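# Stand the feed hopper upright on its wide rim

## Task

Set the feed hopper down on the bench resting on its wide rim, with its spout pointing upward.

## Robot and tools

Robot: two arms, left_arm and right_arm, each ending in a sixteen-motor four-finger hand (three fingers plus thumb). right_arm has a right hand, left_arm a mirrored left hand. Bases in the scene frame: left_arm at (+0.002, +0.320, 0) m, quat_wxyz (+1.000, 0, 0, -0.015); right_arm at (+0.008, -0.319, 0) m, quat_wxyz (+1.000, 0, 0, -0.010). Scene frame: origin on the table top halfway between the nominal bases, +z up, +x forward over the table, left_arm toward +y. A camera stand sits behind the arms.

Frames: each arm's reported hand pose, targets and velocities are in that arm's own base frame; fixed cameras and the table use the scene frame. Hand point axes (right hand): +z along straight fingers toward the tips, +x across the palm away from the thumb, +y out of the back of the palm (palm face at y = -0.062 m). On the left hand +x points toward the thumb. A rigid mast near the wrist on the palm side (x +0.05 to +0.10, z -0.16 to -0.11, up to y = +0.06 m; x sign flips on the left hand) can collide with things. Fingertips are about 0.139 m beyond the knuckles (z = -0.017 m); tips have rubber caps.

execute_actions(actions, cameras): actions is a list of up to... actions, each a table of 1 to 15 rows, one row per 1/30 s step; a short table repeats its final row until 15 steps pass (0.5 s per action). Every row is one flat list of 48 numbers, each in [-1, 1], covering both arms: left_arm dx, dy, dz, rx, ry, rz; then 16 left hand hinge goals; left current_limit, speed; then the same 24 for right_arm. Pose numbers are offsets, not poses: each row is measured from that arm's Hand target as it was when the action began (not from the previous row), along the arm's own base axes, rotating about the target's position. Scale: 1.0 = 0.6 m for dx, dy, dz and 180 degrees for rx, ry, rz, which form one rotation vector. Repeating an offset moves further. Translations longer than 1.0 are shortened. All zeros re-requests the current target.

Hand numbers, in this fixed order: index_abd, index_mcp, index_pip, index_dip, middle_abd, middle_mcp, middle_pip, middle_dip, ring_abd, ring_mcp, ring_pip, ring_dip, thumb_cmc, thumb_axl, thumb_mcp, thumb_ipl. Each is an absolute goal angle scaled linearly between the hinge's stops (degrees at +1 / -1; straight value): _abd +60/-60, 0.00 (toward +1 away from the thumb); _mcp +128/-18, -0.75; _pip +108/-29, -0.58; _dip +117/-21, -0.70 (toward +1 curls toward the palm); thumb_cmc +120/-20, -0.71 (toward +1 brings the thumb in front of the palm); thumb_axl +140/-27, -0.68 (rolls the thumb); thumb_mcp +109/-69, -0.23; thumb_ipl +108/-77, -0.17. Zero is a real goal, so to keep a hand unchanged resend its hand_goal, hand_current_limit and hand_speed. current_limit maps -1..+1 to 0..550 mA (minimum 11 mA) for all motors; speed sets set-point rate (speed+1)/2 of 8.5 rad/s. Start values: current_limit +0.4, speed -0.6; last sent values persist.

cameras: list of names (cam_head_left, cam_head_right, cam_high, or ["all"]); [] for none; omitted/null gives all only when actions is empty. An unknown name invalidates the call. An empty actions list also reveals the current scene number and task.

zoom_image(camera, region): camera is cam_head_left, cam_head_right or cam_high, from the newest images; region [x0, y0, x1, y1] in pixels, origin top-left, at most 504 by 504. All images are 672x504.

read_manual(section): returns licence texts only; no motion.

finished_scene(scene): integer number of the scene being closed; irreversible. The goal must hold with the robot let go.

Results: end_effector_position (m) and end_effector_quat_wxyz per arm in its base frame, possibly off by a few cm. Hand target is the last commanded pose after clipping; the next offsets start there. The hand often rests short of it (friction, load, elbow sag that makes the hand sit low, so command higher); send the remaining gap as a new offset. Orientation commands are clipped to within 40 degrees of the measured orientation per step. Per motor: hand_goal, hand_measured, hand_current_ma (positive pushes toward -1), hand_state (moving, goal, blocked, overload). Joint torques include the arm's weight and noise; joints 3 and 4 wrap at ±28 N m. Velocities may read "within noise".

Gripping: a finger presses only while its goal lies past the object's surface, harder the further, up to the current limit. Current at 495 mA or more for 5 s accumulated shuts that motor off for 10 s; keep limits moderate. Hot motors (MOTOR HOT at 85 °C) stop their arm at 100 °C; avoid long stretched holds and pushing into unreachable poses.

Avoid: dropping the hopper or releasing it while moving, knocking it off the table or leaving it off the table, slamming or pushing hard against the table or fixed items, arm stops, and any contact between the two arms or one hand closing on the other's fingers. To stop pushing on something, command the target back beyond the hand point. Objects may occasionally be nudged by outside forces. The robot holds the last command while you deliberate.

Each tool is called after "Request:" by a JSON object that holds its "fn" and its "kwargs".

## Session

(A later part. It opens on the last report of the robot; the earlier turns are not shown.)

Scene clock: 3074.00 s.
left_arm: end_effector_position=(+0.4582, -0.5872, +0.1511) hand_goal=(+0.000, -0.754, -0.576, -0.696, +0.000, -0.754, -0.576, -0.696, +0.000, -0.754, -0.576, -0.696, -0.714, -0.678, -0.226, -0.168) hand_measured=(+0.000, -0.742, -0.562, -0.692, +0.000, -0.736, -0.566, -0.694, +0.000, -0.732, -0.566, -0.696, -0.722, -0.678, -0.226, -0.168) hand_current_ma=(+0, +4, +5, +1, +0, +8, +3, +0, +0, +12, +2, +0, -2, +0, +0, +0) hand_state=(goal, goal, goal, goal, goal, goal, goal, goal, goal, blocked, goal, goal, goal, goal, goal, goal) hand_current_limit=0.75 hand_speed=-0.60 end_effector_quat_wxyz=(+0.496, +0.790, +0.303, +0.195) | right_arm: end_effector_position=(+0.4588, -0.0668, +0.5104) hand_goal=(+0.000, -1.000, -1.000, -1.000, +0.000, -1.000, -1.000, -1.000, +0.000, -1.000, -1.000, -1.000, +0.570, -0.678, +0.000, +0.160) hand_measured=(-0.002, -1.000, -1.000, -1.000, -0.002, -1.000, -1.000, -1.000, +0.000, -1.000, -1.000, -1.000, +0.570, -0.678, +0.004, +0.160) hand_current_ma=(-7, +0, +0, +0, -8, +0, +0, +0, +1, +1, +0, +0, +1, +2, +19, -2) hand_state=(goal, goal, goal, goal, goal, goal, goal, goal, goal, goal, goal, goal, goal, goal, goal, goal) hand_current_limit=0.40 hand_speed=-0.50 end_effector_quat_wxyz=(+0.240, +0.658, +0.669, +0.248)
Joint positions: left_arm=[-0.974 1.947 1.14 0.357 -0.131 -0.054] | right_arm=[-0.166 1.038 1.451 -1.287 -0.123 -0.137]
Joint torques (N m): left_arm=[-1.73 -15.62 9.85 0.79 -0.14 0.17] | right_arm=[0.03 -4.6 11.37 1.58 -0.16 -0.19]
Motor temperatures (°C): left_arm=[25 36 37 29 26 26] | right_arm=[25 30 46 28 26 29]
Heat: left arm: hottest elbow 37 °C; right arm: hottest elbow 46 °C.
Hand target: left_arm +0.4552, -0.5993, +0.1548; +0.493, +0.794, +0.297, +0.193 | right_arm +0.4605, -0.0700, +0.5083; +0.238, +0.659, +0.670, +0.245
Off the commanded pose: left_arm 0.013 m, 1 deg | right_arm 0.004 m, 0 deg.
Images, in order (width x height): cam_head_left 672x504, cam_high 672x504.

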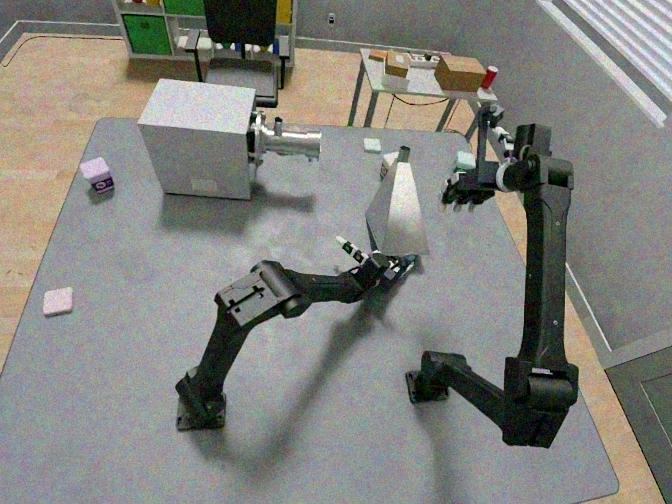

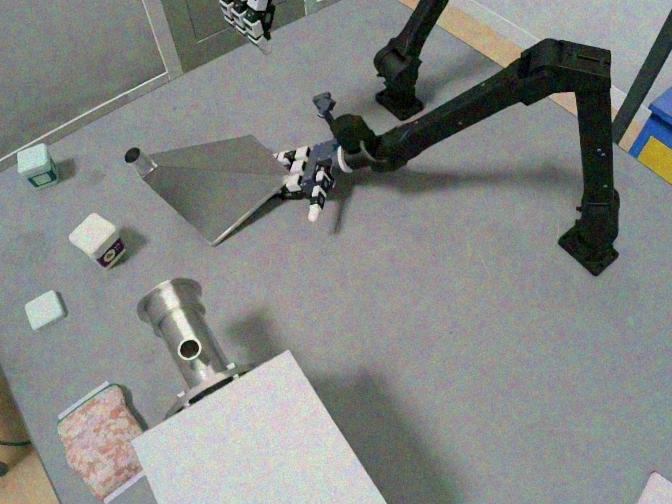

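Request:
{"fn": "execute_actions", "kwargs": {"actions": [[[-0.03,0.033,0.0,0.0,0.0,0,0,-0.754,-0.576,-0.696,0,-0.754,-0.576,-0.696,0,-0.754,-0.576,-0.696,-0.714,-0.678,-0.226,-0.168,0.6,-0.6,0.0,0,0.0,0,0,0,0,-1,-1,-1,0,-1,-1,-1,0,-1,-1,-1,0.571,-0.678,0,0.16,0.4,-0.5]],[[-0.03,0.033,0.0,0.0,0.0,0,0,-0.754,-0.576,-0.696,0,-0.754,-0.576,-0.696,0,-0.754,-0.576,-0.696,-0.714,-0.678,-0.226,-0.168,0.6,-0.6,0.0,0,0.0,0,0,0,0,-1,-1,-1,0,-1,-1,-1,0,-1,-1,-1,0.571,-0.678,0,0.16,0.4,-0.5]]], "cameras": ["cam_head_left","cam_high"]}}

Request:
{"fn": "zoom_image", "kwargs": {"camera": "cam_high", "region": [80, 20, 380, 320]}}

Request:
{"fn": "zoom_image", "kwargs": {"camera": "cam_head_left", "region": [330, 130, 480, 280]}}

Scene clock: 3096.07 s.
left_arm: end_effector_position=(+0.4268, -0.5570, +0.1504) hand_goal=(+0.000, -0.754, -0.576, -0.696, +0.000, -0.754, -0.576, -0.696, +0.000, -0.754, -0.576, -0.696, -0.714, -0.678, -0.226, -0.168) hand_measured=(-0.004, -0.748, -0.552, -0.684, +0.000, -0.738, -0.562, -0.688, -0.002, -0.732, -0.562, -0.690, -0.722, -0.678, -0.226, -0.168) hand_current_ma=(+0, +1, +12, +4, +0, +7, +5, +2, +0, +13, +4, +1, -2, +0, +0, +0) hand_state=(goal, goal, blocked, goal, goal, goal, goal, goal, goal, blocked, goal, goal, goal, goal, goal, goal) hand_current_limit=0.60 hand_speed=-0.60 end_effector_quat_wxyz=(+0.488, +0.795, +0.302, +0.195) | right_arm: end_effector_position=(+0.4588, -0.0668, +0.5104) hand_goal=(+0.000, -1.000, -1.000, -1.000, +0.000, -1.000, -1.000, -1.000, +0.000, -1.000, -1.000, -1.000, +0.570, -0.678, +0.000, +0.160) hand_measured=(-0.002, -1.000, -1.000, -1.000, -0.002, -1.000, -1.000, -1.000, +0.000, -1.000, -1.000, -1.000, +0.570, -0.678, +0.004, +0.160) hand_current_ma=(-7, +0, +0, +0, -8, +0, +0, +0, +1, +1, +0, +0, +1, +2, +19, -2) hand_state=(goal, goal, goal, goal, goal, goal, goal, goal, goal, goal, goal, goal, goal, goal, goal, goal) hand_current_limit=0.40 hand_speed=-0.50 end_effector_quat_wxyz=(+0.240, +0.658, +0.669, +0.248)
Joint positions: left_arm=[-0.991 1.863 1.007 0.387 -0.147 -0.057] | right_arm=[-0.166 1.038 1.451 -1.287 -0.123 -0.137]
Joint torques (N m): left_arm=[-1.61 -15.09 6.69 2.07 -0.08 0.13] | right_arm=[-0.38 -4.72 11.32 1.57 -0.18 -0.16]
Heat: left arm: hottest elbow 37 °C; right arm: hottest elbow 43 °C.
Hand target: left_arm +0.4192, -0.5597, +0.1548; +0.493, +0.794, +0.297, +0.193 | right_arm +0.4605, -0.0700, +0.5083; +0.238, +0.659, +0.670, +0.245
Off the commanded pose: left_arm 0.009 m, 1 deg | right_arm 0.004 m, 0 deg.
Images, in order (width x height): cam_head_left 672x504, cam_high 672x504.

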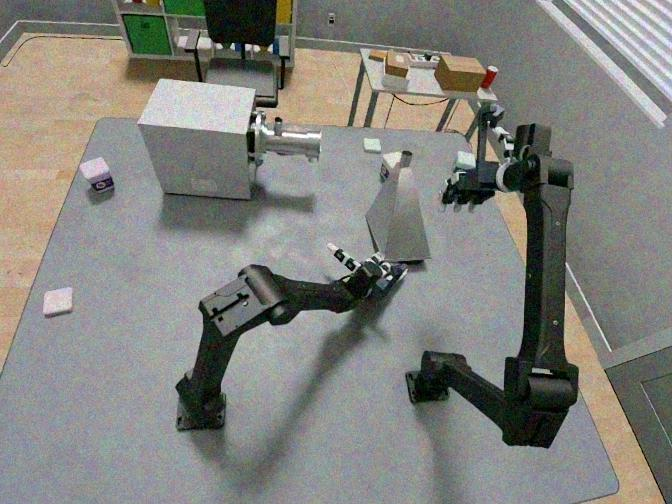

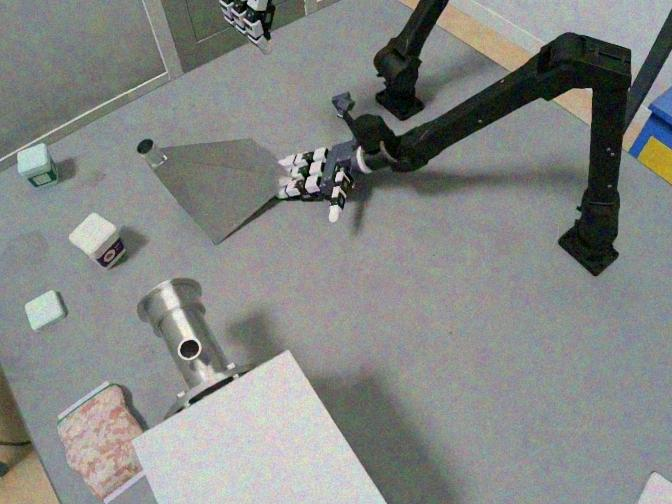

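Scaled by 1.680 from the camera's 672x504 image, which has a finer 960x720 frame.

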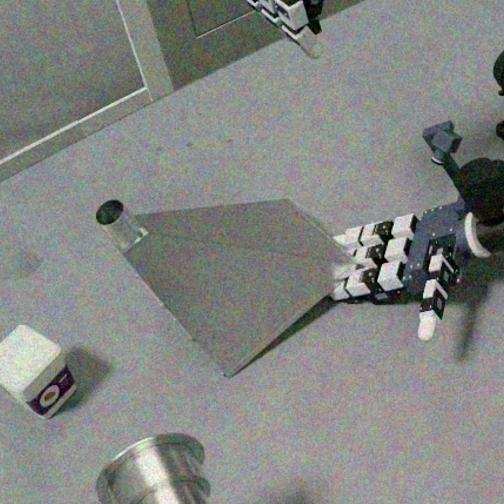

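Scaled by 3.360 from the camera's 672x504 image, which has a finer 960x720 frame.

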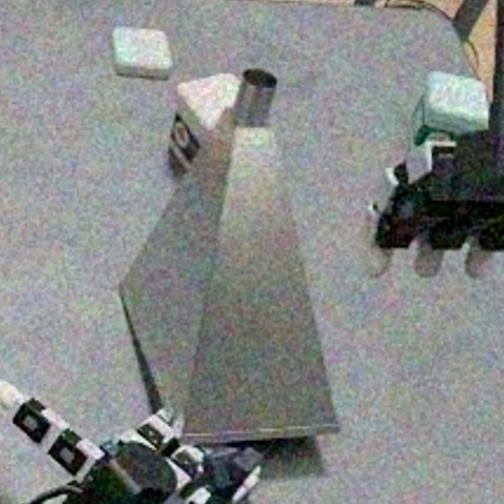

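Request:
{"fn": "execute_actions", "kwargs": {"actions": [[[-0.03,0.033,0.0,0.0,0.0,0,0,-0.754,-0.576,-0.696,0,-0.754,-0.576,-0.696,0,-0.754,-0.576,-0.696,-0.714,-0.678,-0.226,-0.168,0.6,-0.6,0.0,0,0.0,0,0,0,0,-1,-1,-1,0,-1,-1,-1,0,-1,-1,-1,0.571,-0.678,0,0.16,0.4,-0.5]],[[-0.025,0.028,0.0,0.0,0.0,0,0,-0.754,-0.576,-0.696,0,-0.754,-0.576,-0.696,0,-0.754,-0.576,-0.696,-0.714,-0.678,-0.226,-0.168,0.6,-0.6,0.0,0,0.0,0,0,0,0,-1,-1,-1,0,-1,-1,-1,0,-1,-1,-1,0.571,-0.678,0,0.16,0.4,-0.5]]], "cameras": ["cam_head_left","cam_high"]}}

Request:
{"fn": "zoom_image", "kwargs": {"camera": "cam_high", "region": [80, 20, 380, 320]}}

Request:
{"fn": "zoom_image", "kwargs": {"camera": "cam_head_left", "region": [330, 130, 480, 280]}}

Scene clock: 3106.87 s.
left_arm: end_effector_position=(+0.3916, -0.5220, +0.1511) hand_goal=(+0.000, -0.754, -0.576, -0.696, +0.000, -0.754, -0.576, -0.696, +0.000, -0.754, -0.576, -0.696, -0.714, -0.678, -0.226, -0.168) hand_measured=(-0.006, -0.756, -0.572, -0.692, +0.006, -0.752, -0.568, -0.690, -0.002, -0.746, -0.564, -0.690, -0.722, -0.678, -0.226, -0.168) hand_current_ma=(-1, +0, +1, +1, +1, +0, +2, +1, +0, +2, +3, +1, -2, +0, +0, +0) hand_state=(goal, goal, goal, goal, goal, goal, goal, goal, goal, goal, goal, goal, goal, goal, goal, goal) hand_current_limit=0.60 hand_speed=-0.60 end_effector_quat_wxyz=(+0.487, +0.797, +0.298, +0.195) | right_arm: end_effector_position=(+0.4588, -0.0668, +0.5104) hand_goal=(+0.000, -1.000, -1.000, -1.000, +0.000, -1.000, -1.000, -1.000, +0.000, -1.000, -1.000, -1.000, +0.570, -0.678, +0.000, +0.160) hand_measured=(-0.002, -1.000, -1.000, -1.000, -0.002, -1.000, -1.000, -1.000, +0.000, -1.000, -1.000, -1.000, +0.570, -0.678, +0.004, +0.160) hand_current_ma=(-7, +0, +0, +0, -8, +0, +0, +0, +1, +1, +0, +0, +1, +2, +19, -2) hand_state=(goal, goal, goal, goal, goal, goal, goal, goal, goal, goal, goal, goal, goal, goal, goal, goal) hand_current_limit=0.40 hand_speed=-0.50 end_effector_quat_wxyz=(+0.240, +0.658, +0.669, +0.248)
Joint positions: left_arm=[-1.01 1.77 0.859 0.439 -0.16 -0.057] | right_arm=[-0.166 1.038 1.451 -1.287 -0.123 -0.137]
Joint torques (N m): left_arm=[-1.49 -13.22 6.38 2.21 -0.21 0.05] | right_arm=[-0.5 -4.95 11.29 1.72 -0.16 -0.19]
Heat: left arm: hottest elbow 37 °C; right arm: hottest elbow 43 °C.
Hand target: left_arm +0.3862, -0.5232, +0.1549; +0.493, +0.794, +0.297, +0.193 | right_arm +0.4605, -0.0700, +0.5083; +0.238, +0.659, +0.670, +0.245
Off the commanded pose: left_arm 0.007 m, 1 deg | right_arm 0.004 m, 0 deg.
Images, in order (width x height): cam_head_left 672x504, cam_high 672x504.

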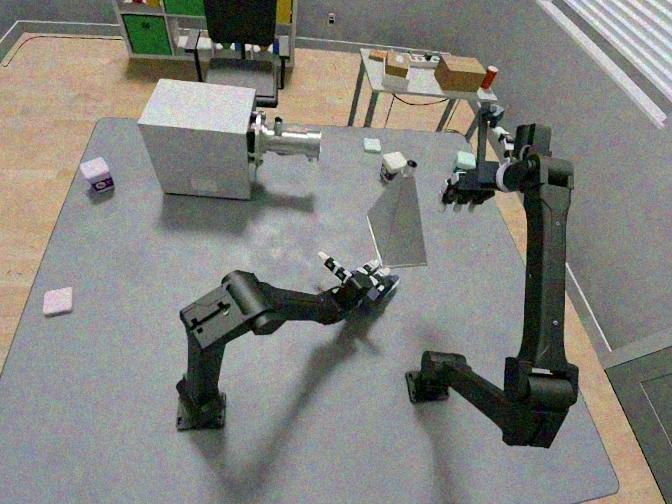

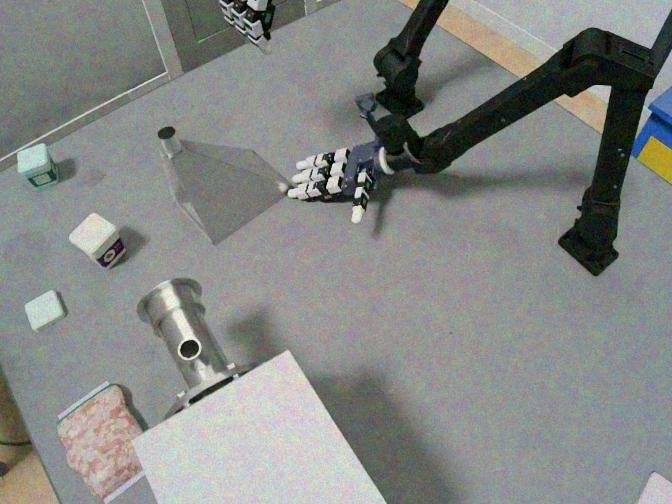

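Scaled by 1.680 from the camera's 672x504 image, which has a finer 960x720 frame.

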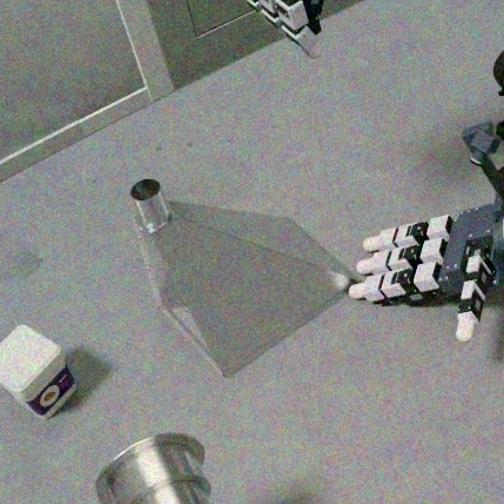

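Scaled by 3.360 from the camera's 672x504 image, which has a finer 960x720 frame.

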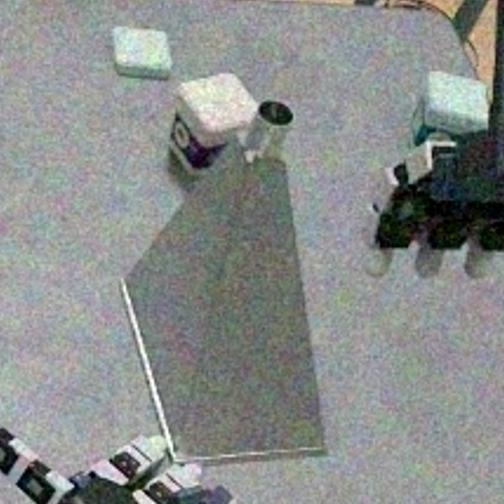

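Request:
{"fn": "execute_actions", "kwargs": {"actions": [[[-0.05,0.055,0.005,0.0,0.0,0,0,-0.754,-0.576,-0.696,0,-0.754,-0.576,-0.696,0,-0.754,-0.576,-0.696,-0.714,-0.678,-0.226,-0.168,0.6,-0.6,0.0,0,0.0,0,0,0,0,-1,-1,-1,0,-1,-1,-1,0,-1,-1,-1,0.571,-0.678,0,0.16,0.4,-0.5]],[[-0.08,0.08,0.05,0.0,0.0,0,0,-0.754,-0.576,-0.696,0,-0.754,-0.576,-0.696,0,-0.754,-0.576,-0.696,-0.714,-0.678,-0.226,-0.168,0.4,-0.6,-0.1,0,0.0,0,0,0,0,-1,-1,-1,0,-1,-1,-1,0,-1,-1,-1,0.571,-0.678,0,0.16,0.2,-0.5]]], "cameras": ["all"]}}

Request:
{"fn": "zoom_image", "kwargs": {"camera": "cam_high", "region": [80, 20, 380, 320]}}

Request:
{"fn": "zoom_image", "kwargs": {"camera": "cam_head_left", "region": [330, 130, 480, 280]}}

Scene clock: 3117.40 s.
left_arm: end_effector_position=(+0.3117, -0.4403, +0.1848) hand_goal=(+0.000, -0.754, -0.576, -0.696, +0.000, -0.754, -0.576, -0.696, +0.000, -0.754, -0.576, -0.696, -0.714, -0.678, -0.226, -0.168) hand_measured=(-0.002, -0.760, -0.576, -0.694, +0.002, -0.762, -0.576, -0.694, -0.002, -0.762, -0.576, -0.694, -0.722, -0.678, -0.224, -0.168) hand_current_ma=(+0, -1, +0, +0, +0, -2, +0, +0, +0, -2, +0, +0, -2, +0, +0, +0) hand_state=(goal, goal, goal, goal, goal, goal, goal, goal, goal, goal, goal, goal, goal, goal, goal, goal) hand_current_limit=0.40 hand_speed=-0.60 end_effector_quat_wxyz=(+0.491, +0.795, +0.297, +0.197) | right_arm: end_effector_position=(+0.3993, -0.0673, +0.5082) hand_goal=(+0.000, -1.000, -1.000, -1.000, +0.000, -1.000, -1.000, -1.000, +0.000, -1.000, -1.000, -1.000, +0.570, -0.678, +0.000, +0.160) hand_measured=(-0.002, -1.000, -1.000, -1.000, -0.002, -1.000, -1.000, -1.000, +0.000, -1.000, -1.000, -1.000, +0.570, -0.678, +0.004, +0.160) hand_current_ma=(-7, +0, +0, +0, -8, +0, +0, +0, +1, +1, +0, +0, +1, +2, +19, -2) hand_state=(goal, goal, goal, goal, goal, goal, goal, goal, goal, goal, goal, goal, goal, goal, goal, goal) hand_current_limit=0.20 hand_speed=-0.50 end_effector_quat_wxyz=(+0.239, +0.659, +0.669, +0.247)
Joint positions: left_arm=[-1.079 1.456 0.567 0.422 -0.221 -0.086] | right_arm=[-0.212 0.901 1.373 -1.355 -0.152 -0.172]
Joint torques (N m): left_arm=[-1.49 -8.88 7.35 1.48 -0.24 0.03] | right_arm=[0.03 -2.2 11.33 1.58 -0.22 -0.2]
Heat: left arm: hottest elbow 36 °C; right arm: hottest elbow 42 °C.
Hand target: left_arm +0.3082, -0.4421, +0.1877; +0.493, +0.794, +0.297, +0.193 | right_arm +0.4004, -0.0700, +0.5082; +0.238, +0.659, +0.670, +0.245
Off the commanded pose: left_arm 0.005 m, 1 deg | right_arm 0.003 m, 0 deg.

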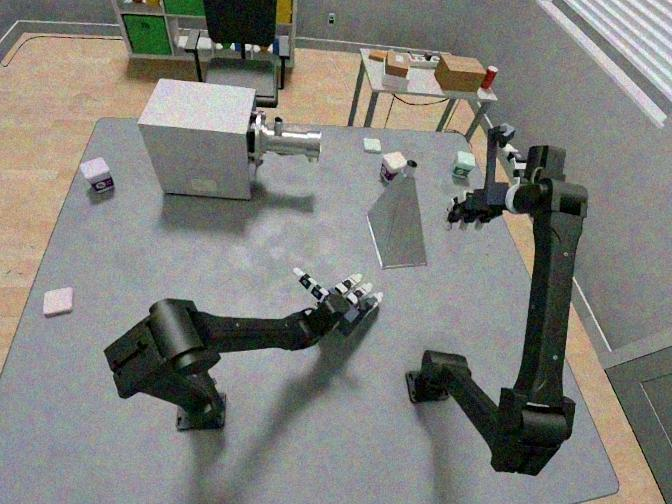

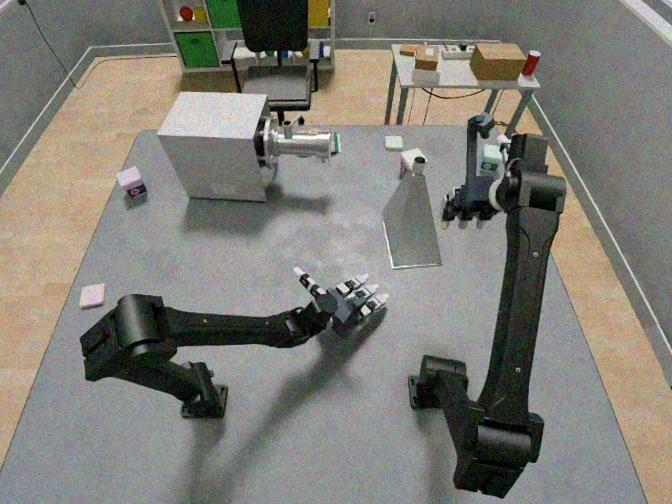

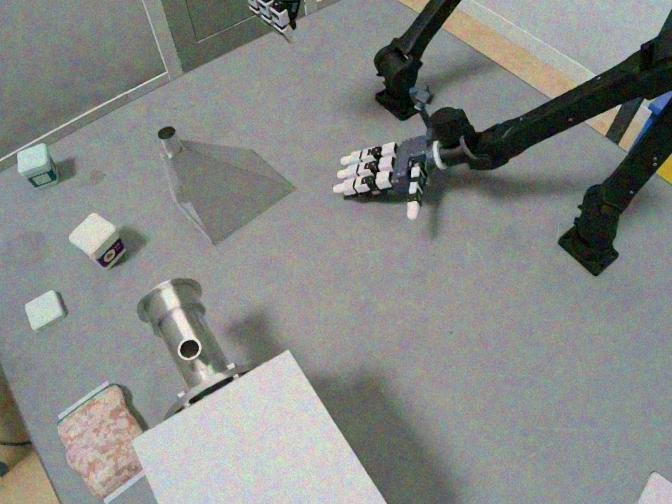

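Scaled by 1.680 from the camera's 672x504 image, which has a finer 960x720 frame.

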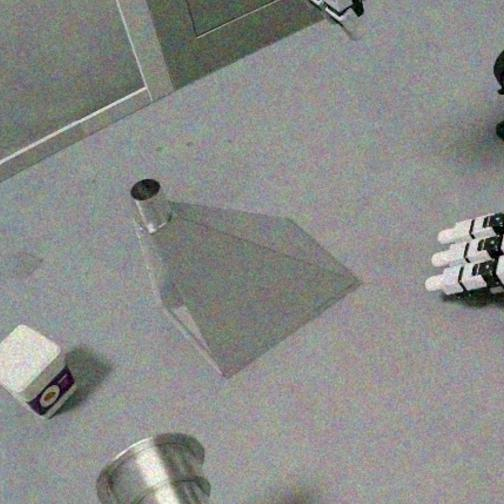

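Scaled by 3.360 from the camera's 672x504 image, which has a finer 960x720 frame.

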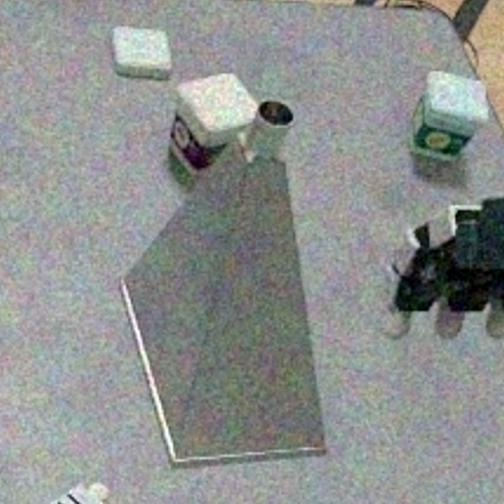

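Request:
{"fn": "finished_scene", "kwargs": {"scene": 1}}

The scene is finished: the task was done.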